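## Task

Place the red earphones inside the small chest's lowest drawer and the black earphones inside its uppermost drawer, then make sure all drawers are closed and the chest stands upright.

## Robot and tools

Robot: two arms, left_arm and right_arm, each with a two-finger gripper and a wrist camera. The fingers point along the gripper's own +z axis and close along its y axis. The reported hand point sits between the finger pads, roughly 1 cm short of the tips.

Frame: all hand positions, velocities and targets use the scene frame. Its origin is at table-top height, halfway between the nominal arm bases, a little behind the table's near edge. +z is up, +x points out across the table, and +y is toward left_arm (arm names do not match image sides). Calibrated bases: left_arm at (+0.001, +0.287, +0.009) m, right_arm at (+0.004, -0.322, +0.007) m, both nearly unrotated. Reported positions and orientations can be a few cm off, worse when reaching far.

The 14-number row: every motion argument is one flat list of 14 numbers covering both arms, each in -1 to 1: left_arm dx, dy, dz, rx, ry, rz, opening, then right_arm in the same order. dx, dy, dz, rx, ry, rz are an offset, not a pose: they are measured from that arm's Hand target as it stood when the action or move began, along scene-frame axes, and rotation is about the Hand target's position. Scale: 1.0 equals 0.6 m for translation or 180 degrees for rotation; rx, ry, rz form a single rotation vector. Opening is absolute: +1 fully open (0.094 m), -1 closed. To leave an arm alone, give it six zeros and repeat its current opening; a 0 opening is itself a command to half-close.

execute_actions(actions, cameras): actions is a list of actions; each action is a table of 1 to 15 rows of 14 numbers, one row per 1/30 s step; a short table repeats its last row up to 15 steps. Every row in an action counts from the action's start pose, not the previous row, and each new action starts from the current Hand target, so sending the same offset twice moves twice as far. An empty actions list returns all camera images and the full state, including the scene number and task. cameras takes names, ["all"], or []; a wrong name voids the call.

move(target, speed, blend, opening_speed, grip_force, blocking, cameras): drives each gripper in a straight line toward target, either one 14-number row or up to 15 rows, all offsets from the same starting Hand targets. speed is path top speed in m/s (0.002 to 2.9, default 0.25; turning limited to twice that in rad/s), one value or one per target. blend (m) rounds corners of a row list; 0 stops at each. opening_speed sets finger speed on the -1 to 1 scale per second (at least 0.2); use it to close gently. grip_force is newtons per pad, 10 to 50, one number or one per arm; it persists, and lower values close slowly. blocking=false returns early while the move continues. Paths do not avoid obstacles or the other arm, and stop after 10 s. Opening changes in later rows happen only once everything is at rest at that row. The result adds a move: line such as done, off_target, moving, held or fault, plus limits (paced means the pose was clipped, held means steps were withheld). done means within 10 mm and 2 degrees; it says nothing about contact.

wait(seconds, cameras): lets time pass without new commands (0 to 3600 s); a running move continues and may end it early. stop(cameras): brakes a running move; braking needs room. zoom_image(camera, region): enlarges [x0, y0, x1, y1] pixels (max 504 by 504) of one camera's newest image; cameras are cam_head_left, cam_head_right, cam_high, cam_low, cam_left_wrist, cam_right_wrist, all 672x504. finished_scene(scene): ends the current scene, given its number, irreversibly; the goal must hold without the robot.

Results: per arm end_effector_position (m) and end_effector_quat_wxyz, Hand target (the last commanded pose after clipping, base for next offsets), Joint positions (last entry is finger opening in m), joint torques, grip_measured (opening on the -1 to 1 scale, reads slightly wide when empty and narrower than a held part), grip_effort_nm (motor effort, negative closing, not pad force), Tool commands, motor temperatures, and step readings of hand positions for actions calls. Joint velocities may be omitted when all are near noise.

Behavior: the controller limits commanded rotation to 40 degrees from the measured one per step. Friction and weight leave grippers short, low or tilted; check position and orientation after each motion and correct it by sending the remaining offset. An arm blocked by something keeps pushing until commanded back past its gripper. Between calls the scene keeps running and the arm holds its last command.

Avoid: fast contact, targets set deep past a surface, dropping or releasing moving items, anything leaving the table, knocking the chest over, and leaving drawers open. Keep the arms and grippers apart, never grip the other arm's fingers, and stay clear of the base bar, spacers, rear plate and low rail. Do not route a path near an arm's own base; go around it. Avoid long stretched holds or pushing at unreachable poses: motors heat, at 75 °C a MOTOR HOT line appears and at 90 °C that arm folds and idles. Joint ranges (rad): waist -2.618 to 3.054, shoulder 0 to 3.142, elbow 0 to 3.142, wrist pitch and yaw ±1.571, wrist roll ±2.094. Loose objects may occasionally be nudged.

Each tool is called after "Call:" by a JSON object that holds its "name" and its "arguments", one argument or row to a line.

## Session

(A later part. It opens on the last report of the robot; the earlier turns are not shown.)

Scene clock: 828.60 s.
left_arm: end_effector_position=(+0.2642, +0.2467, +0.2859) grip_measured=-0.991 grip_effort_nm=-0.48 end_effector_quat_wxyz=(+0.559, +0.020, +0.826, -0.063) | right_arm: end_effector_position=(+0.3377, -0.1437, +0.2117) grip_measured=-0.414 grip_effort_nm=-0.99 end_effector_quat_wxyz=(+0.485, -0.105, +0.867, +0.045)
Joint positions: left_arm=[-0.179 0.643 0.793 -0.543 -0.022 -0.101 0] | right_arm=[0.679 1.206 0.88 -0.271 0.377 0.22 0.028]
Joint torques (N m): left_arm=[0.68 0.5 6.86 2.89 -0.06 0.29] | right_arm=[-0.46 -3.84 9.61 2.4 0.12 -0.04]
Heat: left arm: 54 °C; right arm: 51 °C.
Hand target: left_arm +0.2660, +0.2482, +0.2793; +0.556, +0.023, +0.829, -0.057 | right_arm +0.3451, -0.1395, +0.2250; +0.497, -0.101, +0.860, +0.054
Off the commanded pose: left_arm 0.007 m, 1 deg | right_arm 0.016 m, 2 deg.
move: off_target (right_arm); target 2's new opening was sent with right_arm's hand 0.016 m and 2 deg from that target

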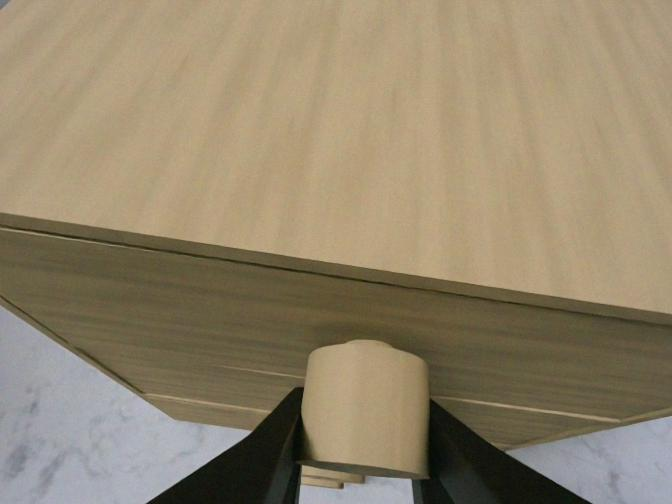

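Call:
{"name": "move", "arguments": {
  "target": [
    [0,0,0,0,0,0,-1,-0.185,-0.05,0,0,0,0,-0.75],
    [0,0,0,0,0,0,-1,-0.185,-0.05,0,0,0,0,0.2],
    [0,0,0,0,0,0,-1,-0.2,-0.054,0.15,0,0,0,0.2],
    [0,0,0,0,0,0,-1,-0.13,-0.41,0.05,-0.055,0.215,0.021,0.2]
  ],
  "speed": [0.12,0.1,0.15,0.3],
  "cameras": ["cam_right_wrist","cam_head_left"]
}}

Call:
{"name": "zoom_image", "arguments": {
  "camera": "cam_head_left",
  "region": [360, 220, 540, 400]
}}

Scene clock: 853.63 s.
left_arm: end_effector_position=(+0.2642, +0.2467, +0.2859) grip_measured=-0.991 grip_effort_nm=-0.48 end_effector_quat_wxyz=(+0.559, +0.020, +0.826, -0.063) | right_arm: end_effector_position=(+0.2698, -0.3870, +0.2520) grip_measured=+0.198 grip_effort_nm=0.14 end_effector_quat_wxyz=(+0.178, -0.143, +0.973, +0.018)
Joint positions: left_arm=[-0.179 0.643 0.793 -0.543 -0.022 -0.101 0] | right_arm=[-0.358 1.38 1.573 -1.466 -0.211 -0.636 0.056]
Joint torques (N m): left_arm=[0.68 0.5 6.87 2.89 -0.06 0.29] | right_arm=[-0.46 -3.93 7.71 0.65 -0.24 -0.12]
Motor temperatures (°C): left_arm=[26 32 39 56 24 23 26] | right_arm=[24 30 50 36 25 22 25]
Heat: left arm: 56 °C; right arm: 50 °C.
Hand target: left_arm +0.2660, +0.2482, +0.2792; +0.556, +0.023, +0.829, -0.057 | right_arm +0.2671, -0.3856, +0.2550; +0.172, -0.146, +0.974, +0.027
Off the commanded pose: left_arm 0.007 m, 1 deg | right_arm 0.004 m, 1 deg.
move: done; target 2's new opening was sent with right_arm's hand 0.014 m and 3 deg from that target
Images, in order (width x height): cam_head_left 672x504, cam_right_wrist 672x504.

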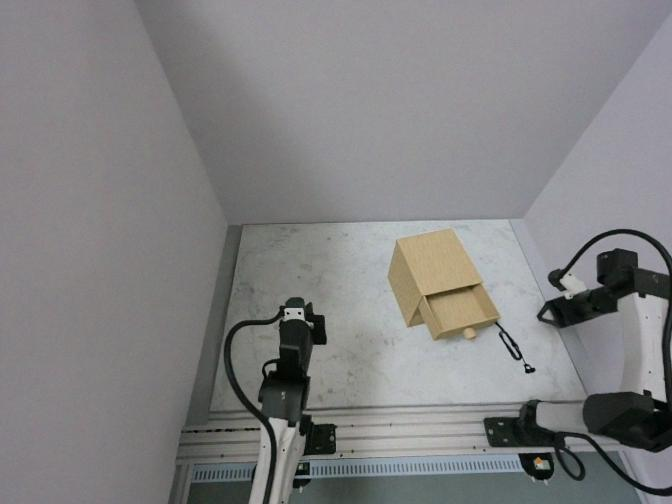

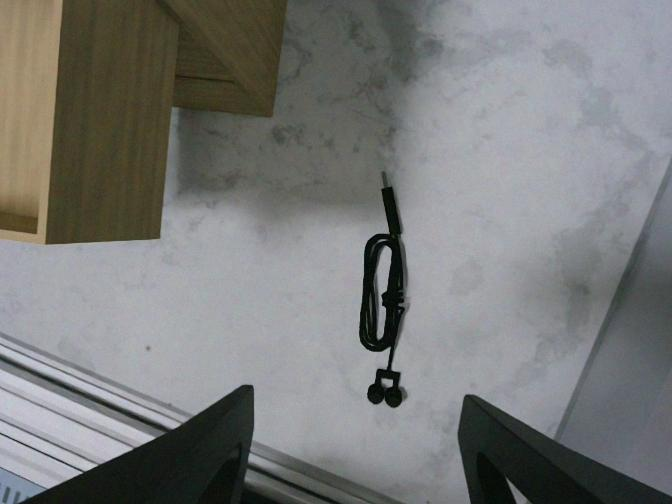

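Scaled by 2.800 from the camera's image (finer frame: 960x720).

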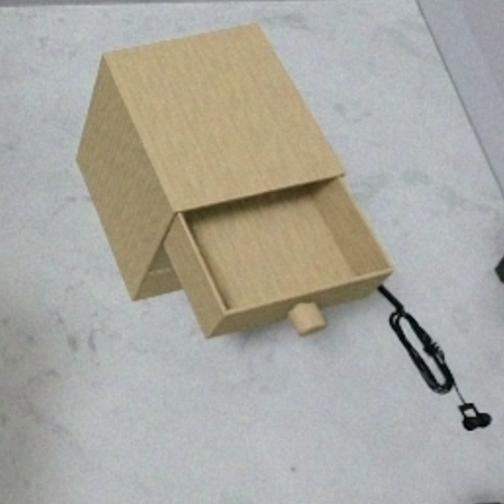

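Call:
{"name": "move", "arguments": {
  "target": [
    [0,0,0,0,0,0,-1,0.0315,-0.034,-0.3,0,0,0,0.2],
    [0,0,0,0,0,0,-1,0.0315,-0.034,-0.41,0,0,0,0.2],
    [0,0,0,0,0,0,-1,0.0315,-0.034,-0.41,0,0,0,-0.95],
    [0,0,0,0,0,0,-1,0.0315,-0.034,0.15,0,0,0,-0.95],
    [0,0,0,0,0,0,-1,0.063,0.368,0.16,0,0,0.472,-0.95]
  ],
  "speed": [0.3,0.15,0.2,0.3,0.3],
  "blend": [0.01,0,0,0.03,0],
  "grip_force": 40,
  "cameras": ["cam_right_wrist","cam_head_left","cam_head_right"]
}}

Scene clock: 883.57 s.
left_arm: end_effector_position=(+0.2642, +0.2467, +0.2859) grip_measured=-0.991 grip_effort_nm=-0.48 end_effector_quat_wxyz=(+0.559, +0.020, +0.826, -0.063) | right_arm: end_effector_position=(+0.3183, -0.1656, +0.3556) grip_measured=-0.888 grip_effort_nm=-0.81 end_effector_quat_wxyz=(-0.336, +0.705, -0.624, -0.023)
Joint positions: left_arm=[-0.179 0.643 0.793 -0.543 -0.022 -0.101 0] | right_arm=[0.287 1.594 2.083 -1.477 -0.393 -1.303 0.005]
Joint torques (N m): left_arm=[0.66 0.49 6.84 2.89 -0.06 0.3] | right_arm=[0.58 -5.33 7.08 0.7 -0.35 -0.12]
Motor temperatures (°C): left_arm=[26 31 38 58 24 23 26] | right_arm=[24 31 49 33 25 22 24]
Heat: left arm: 58 °C; right arm: 49 °C.
Hand target: left_arm +0.2659, +0.2482, +0.2792; +0.556, +0.023, +0.829, -0.057 | right_arm +0.3048, -0.1647, +0.3510; -0.108, +0.766, -0.619, -0.136
Off the commanded pose: left_arm 0.007 m, 1 deg | right_arm 0.014 m, 30 deg.
joint sent to its limit (right arm) — joint 4 (wrist pitch), lower limit. The joint targets are off in orientation, not in position.
grip_force (N): 40, 40
move: off_target (right_arm); target 3's new opening was sent with right_arm's hand 0.015 m and 1 deg from that target
Images, in order (width x height): cam_head_left 672x504, cam_head_right 672x504, cam_right_wrist 672x504.

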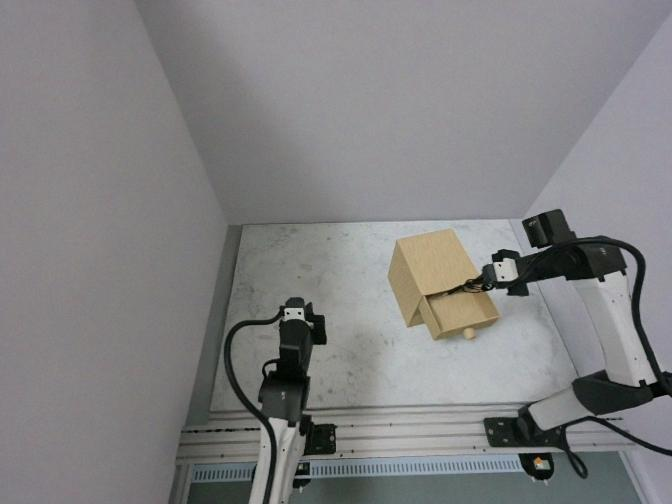

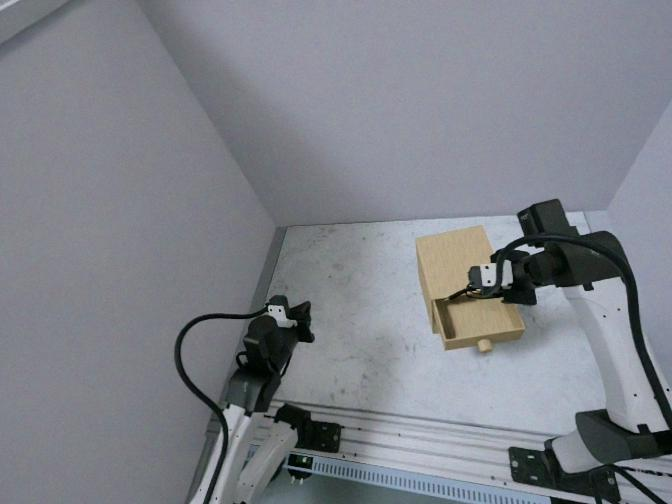

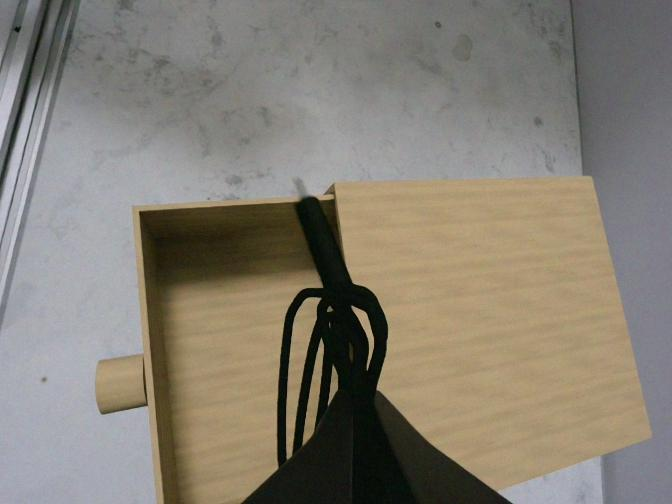

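Call:
{"name": "move", "arguments": {
  "target": [0,0,0,0,0,0,-1,0,0,-0.12,0,0,0,-0.95],
  "speed": 0.12,
  "cameras": ["cam_right_wrist","cam_head_left"]
}}

Call:
{"name": "zoom_image", "arguments": {
  "camera": "cam_head_left",
  "region": [360, 220, 540, 400]
}}

Scene clock: 902.67 s.
left_arm: end_effector_position=(+0.2642, +0.2467, +0.2859) grip_measured=-0.991 grip_effort_nm=-0.48 end_effector_quat_wxyz=(+0.559, +0.020, +0.826, -0.063) | right_arm: end_effector_position=(+0.3212, -0.1618, +0.2944) grip_measured=-0.888 grip_effort_nm=-0.81 end_effector_quat_wxyz=(-0.257, +0.737, -0.623, -0.058)
Joint positions: left_arm=[-0.179 0.643 0.793 -0.543 -0.022 -0.101 0] | right_arm=[0.303 1.655 1.954 -1.479 -0.377 -1.377 0.005]
Joint torques (N m): left_arm=[0.68 0.5 6.86 2.88 -0.06 0.3] | right_arm=[0.64 -6.24 4.12 0.33 -0.21 -0.12]
Motor temperatures (°C): left_arm=[26 31 38 59 24 23 26] | right_arm=[24 31 49 32 25 22 25]
Heat: left arm: 59 °C; right arm: 49 °C.
Hand target: left_arm +0.2659, +0.2482, +0.2792; +0.556, +0.023, +0.829, -0.057 | right_arm +0.3048, -0.1647, +0.2790; -0.108, +0.765, -0.619, -0.137
Off the commanded pose: left_arm 0.007 m, 1 deg | right_arm 0.023 m, 20 deg.
joint sent to its limit (right arm) — joint 4 (wrist pitch), lower limit. The joint targets are off in orientation, not in position.
grip_force (N): 40, 40
move: off_target (right_arm)
Images, in order (width x height): cam_head_left 672x504, cam_right_wrist 672x504.

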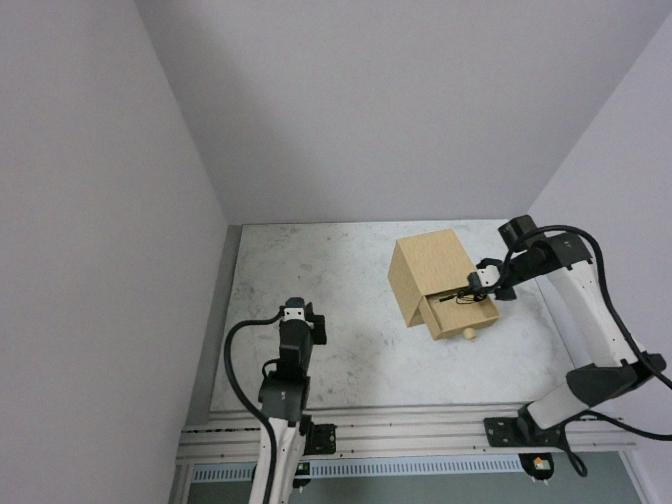

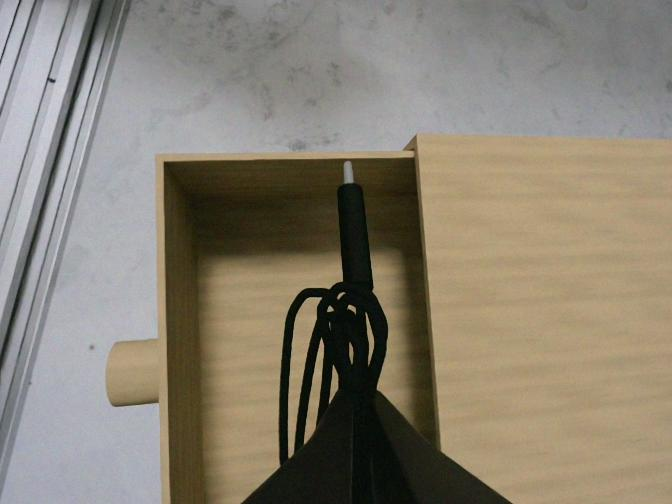

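Scaled by 2.800 from the camera's image (finer frame: 960x720).

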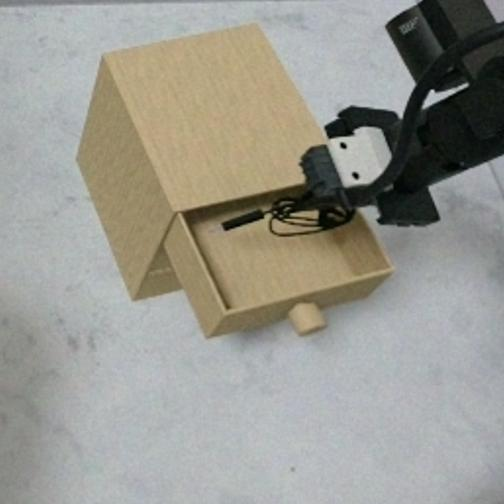

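Call:
{"name": "move", "arguments": {
  "target": [
    [0,0,0,0,0,0,-1,-0.055,0.0,0.0,0,0,0,-0.95],
    [0,0,0,0,0,0,-1,-0.055,0.0,-0.055,0,0,0,-0.95],
    [0,0,0,0,0,0,-1,-0.055,0.0,-0.055,0,0,0,-0.3],
    [0,0,0,0,0,0,-1,-0.055,0.0,0.12,0,0,0,-0.3],
    [0,0,0,0,0,0,-1,-0.12,-0.12,0.12,0,0,-0.25,-0.3]
  ],
  "speed": [0.12,0.12,0.1,0.12,0.25],
  "cameras": ["cam_right_wrist","cam_head_left"]
}}

Call:
{"name": "zoom_image", "arguments": {
  "camera": "cam_head_left",
  "region": [360, 220, 540, 400]
}}

Scene clock: 926.63 s.
left_arm: end_effector_position=(+0.2643, +0.2467, +0.2860) grip_measured=-0.991 grip_effort_nm=-0.48 end_effector_quat_wxyz=(+0.559, +0.020, +0.826, -0.063) | right_arm: end_effector_position=(+0.2495, -0.2310, +0.3647) grip_measured=-0.302 grip_effort_nm=0.14 end_effector_quat_wxyz=(+0.347, -0.443, +0.826, +0.032)
Joint positions: left_arm=[-0.179 0.643 0.793 -0.542 -0.022 -0.101 0] | right_arm=[0.197 1.238 1.818 -1.478 -0.263 -0.712 0.033]
Joint torques (N m): left_arm=[0.66 0.51 6.87 2.89 -0.06 0.29] | right_arm=[-0.51 -3.43 3.67 0.95 -0.1 0.11]
Motor temperatures (°C): left_arm=[26 30 38 60 24 23 26] | right_arm=[24 32 45 32 25 22 25]
Heat: left arm: 60 °C; right arm: 45 °C.
Hand target: left_arm +0.2660, +0.2482, +0.2792; +0.556, +0.023, +0.829, -0.057 | right_arm +0.2328, -0.2368, +0.3510; +0.152, -0.470, +0.865, +0.085
Off the commanded pose: left_arm 0.007 m, 1 deg | right_arm 0.022 m, 24 deg.
joint sent to its limit (right arm) — joint 4 (wrist pitch), lower limit. The joint targets are off in orientation, not in position.
grip_force (N): 40, 40
move: off_target (right_arm); target 3's new opening was sent with right_arm's hand 0.022 m and 12 deg from that target
Images, in order (width x height): cam_head_left 672x504, cam_right_wrist 672x504.

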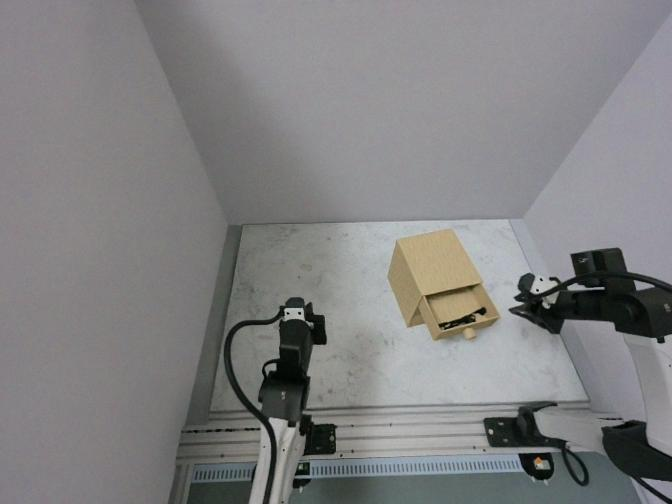

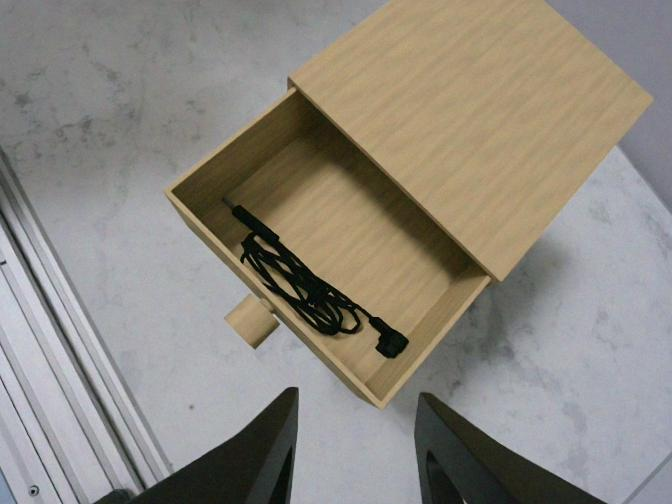

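Scaled by 2.800 from the camera's image (finer frame: 960x720).

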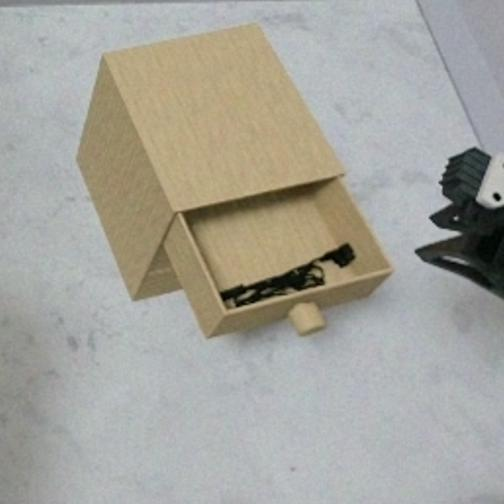

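Call:
{"name": "move", "arguments": {
  "target": [
    [0,0,0,0,0,0,-1,-0.1,0.07,0.0,0.0805,-0.117,-0.2413,-1],
    [0,0,0,0,0,0,-1,-0.1,0.07,-0.215,0.0805,-0.117,-0.2413,-1],
    [0,0,0,0,0,0,-1,0.195,0.155,-0.215,0.0805,-0.117,-0.2413,-1],
    [0,0,0,0,0,0,-1,0.0,0.0,-0.1,0.0805,-0.117,-0.2413,-1]
  ],
  "speed": [0.25,0.2,0.1,0.2],
  "cameras": ["cam_right_wrist","cam_head_left","cam_head_right"]
}}

Call:
{"name": "zoom_image", "arguments": {
  "camera": "cam_head_left",
  "region": [360, 220, 540, 400]
}}

Scene clock: 952.07 s.
left_arm: end_effector_position=(+0.2643, +0.2467, +0.2860) grip_measured=-0.991 grip_effort_nm=-0.48 end_effector_quat_wxyz=(+0.559, +0.020, +0.826, -0.063) | right_arm: end_effector_position=(+0.2362, -0.2355, +0.2842) grip_measured=-0.985 grip_effort_nm=-0.76 end_effector_quat_wxyz=(+0.381, -0.097, +0.918, +0.041)
Joint positions: left_arm=[-0.179 0.643 0.793 -0.542 -0.022 -0.101 0] | right_arm=[0.511 0.912 1.218 -1.106 0.195 0.204 0.001]
Joint torques (N m): left_arm=[0.66 0.5 6.86 2.88 -0.06 0.29] | right_arm=[-0.47 -1.07 8.4 1.7 0.01 -0.19]
Motor temperatures (°C): left_arm=[26 30 38 62 24 23 26] | right_arm=[24 31 44 33 25 22 24]
Heat: left arm: 62 °C; right arm: 44 °C.
Hand target: left_arm +0.2659, +0.2482, +0.2792; +0.556, +0.023, +0.829, -0.057 | right_arm +0.2328, -0.2367, +0.2909; +0.380, -0.104, +0.918, +0.043
Off the commanded pose: left_arm 0.007 m, 1 deg | right_arm 0.008 m, 1 deg.
grip_force (N): 40, 40
move: done
Images, in order (width x height): cam_head_left 672x504, cam_head_right 672x504, cam_right_wrist 672x504.

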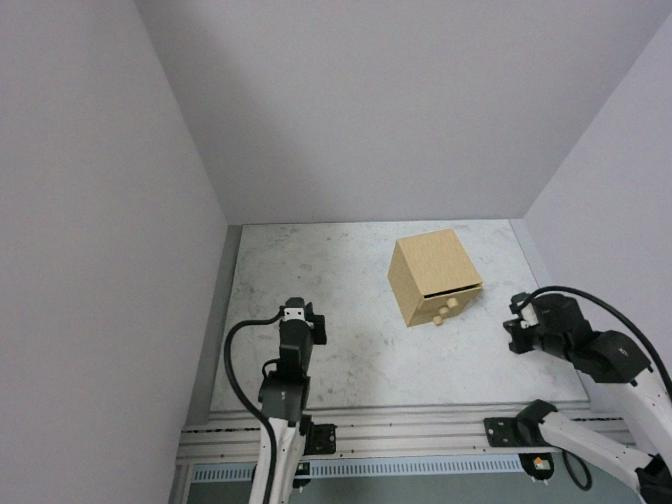

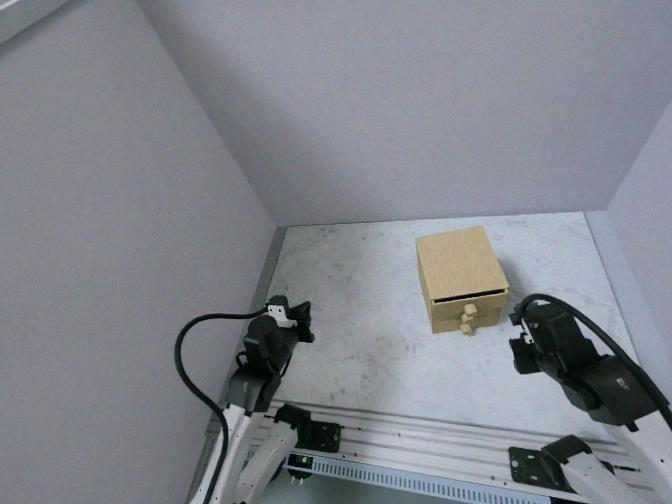

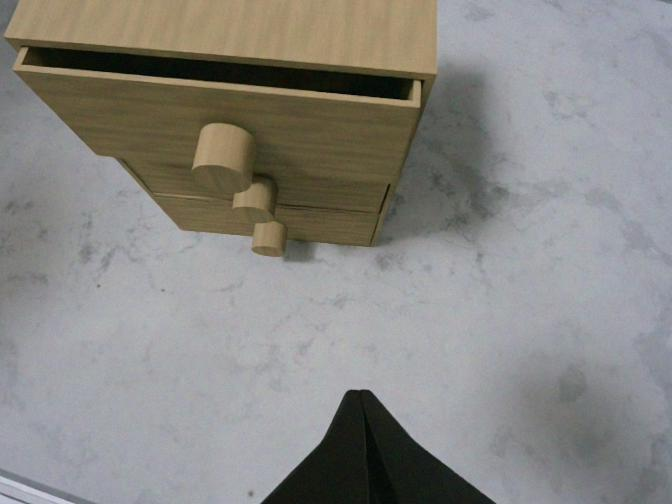

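Scaled by 2.800 from the camera's image (finer frame: 960x720).

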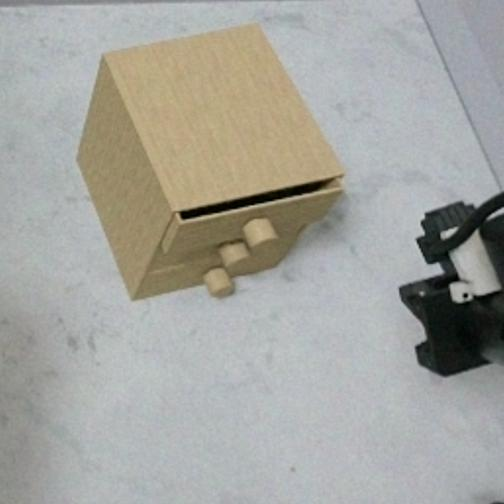

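Call:
{"name": "move", "arguments": {
  "target": [
    [0,0,0,0,0,0,-1,0.05,0.115,-0.05,0,0,0,-1],
    [0,0,0,0,0,0,-1,0.062,0.12,-0.115,0,0,0,-1],
    [0,0,0,0,0,0,-1,0.255,0.172,-0.115,0,0,0,-1],
    [0,0,0,0,0,0,-1,0.05,0.1,-0.115,0,0,0,-1],
    [0,0,0,0,0,0,-1,-0.05,-0.05,0.0,0,0,0,-1]
  ],
  "speed": [0.25,0.2,0.08,0.15,0.25],
  "cameras": ["cam_right_wrist","cam_head_left"]
}}

Call:
{"name": "zoom_image", "arguments": {
  "camera": "cam_head_left",
  "region": [360, 220, 540, 400]
}}

Scene clock: 973.93 s.
left_arm: end_effector_position=(+0.2643, +0.2467, +0.2860) grip_measured=-0.991 grip_effort_nm=-0.48 end_effector_quat_wxyz=(+0.559, +0.020, +0.826, -0.063) | right_arm: end_effector_position=(+0.2057, -0.2661, +0.2865) grip_measured=-0.985 grip_effort_nm=-0.76 end_effector_quat_wxyz=(+0.384, -0.101, +0.917, +0.042)
Joint positions: left_arm=[-0.179 0.643 0.793 -0.542 -0.022 -0.101 0] | right_arm=[0.359 0.779 1.198 -1.197 0.087 0.088 0.001]
Joint torques (N m): left_arm=[0.68 0.5 6.83 2.89 -0.06 0.29] | right_arm=[-0.47 0.8 7.84 1.74 0 -0.12]
Motor temperatures (°C): left_arm=[26 30 38 63 24 23 26] | right_arm=[24 31 47 34 25 22 25]
Heat: left arm: 63 °C; right arm: 47 °C.
Hand target: left_arm +0.2659, +0.2482, +0.2792; +0.556, +0.023, +0.829, -0.057 | right_arm +0.2028, -0.2667, +0.2909; +0.380, -0.104, +0.918, +0.043
Off the commanded pose: left_arm 0.007 m, 1 deg | right_arm 0.005 m, 1 deg.
grip_force (N): 40, 40
move: done
Images, in order (width x height): cam_head_left 672x504, cam_right_wrist 672x504.

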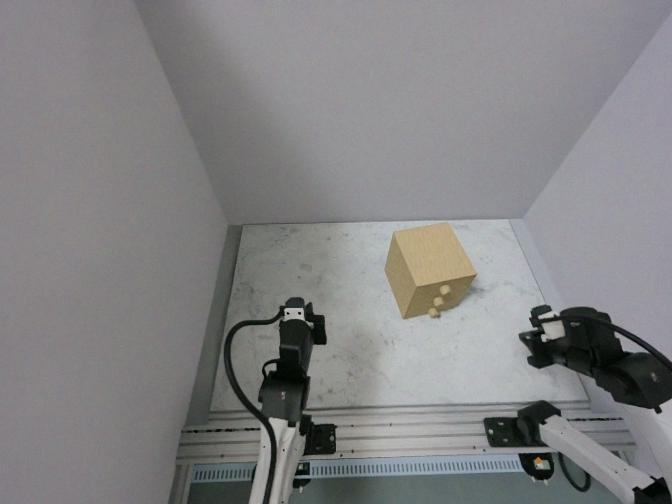

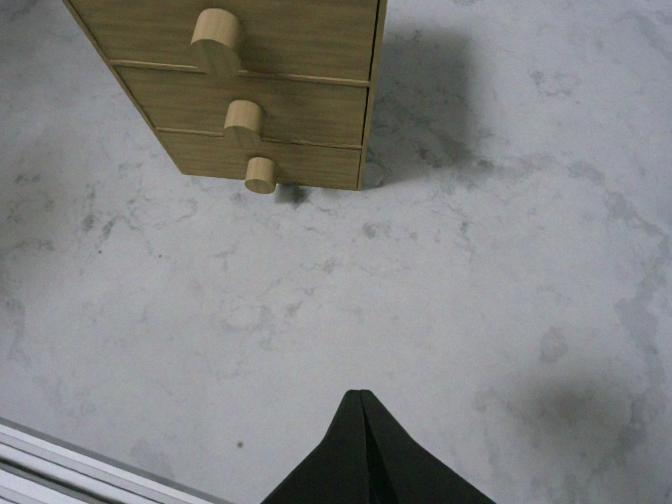

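Scaled by 2.800 from the camera's image (finer frame: 960x720).

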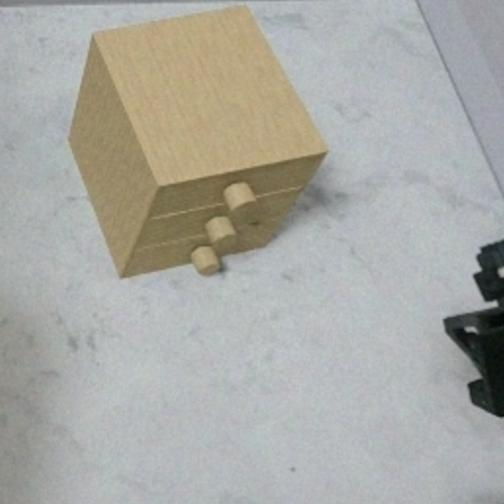

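All drawers are shut and the chest is upright.

Call:
{"name": "finished_scene", "arguments": {
  "scene": 1
}}

The scene is finished: the task was done.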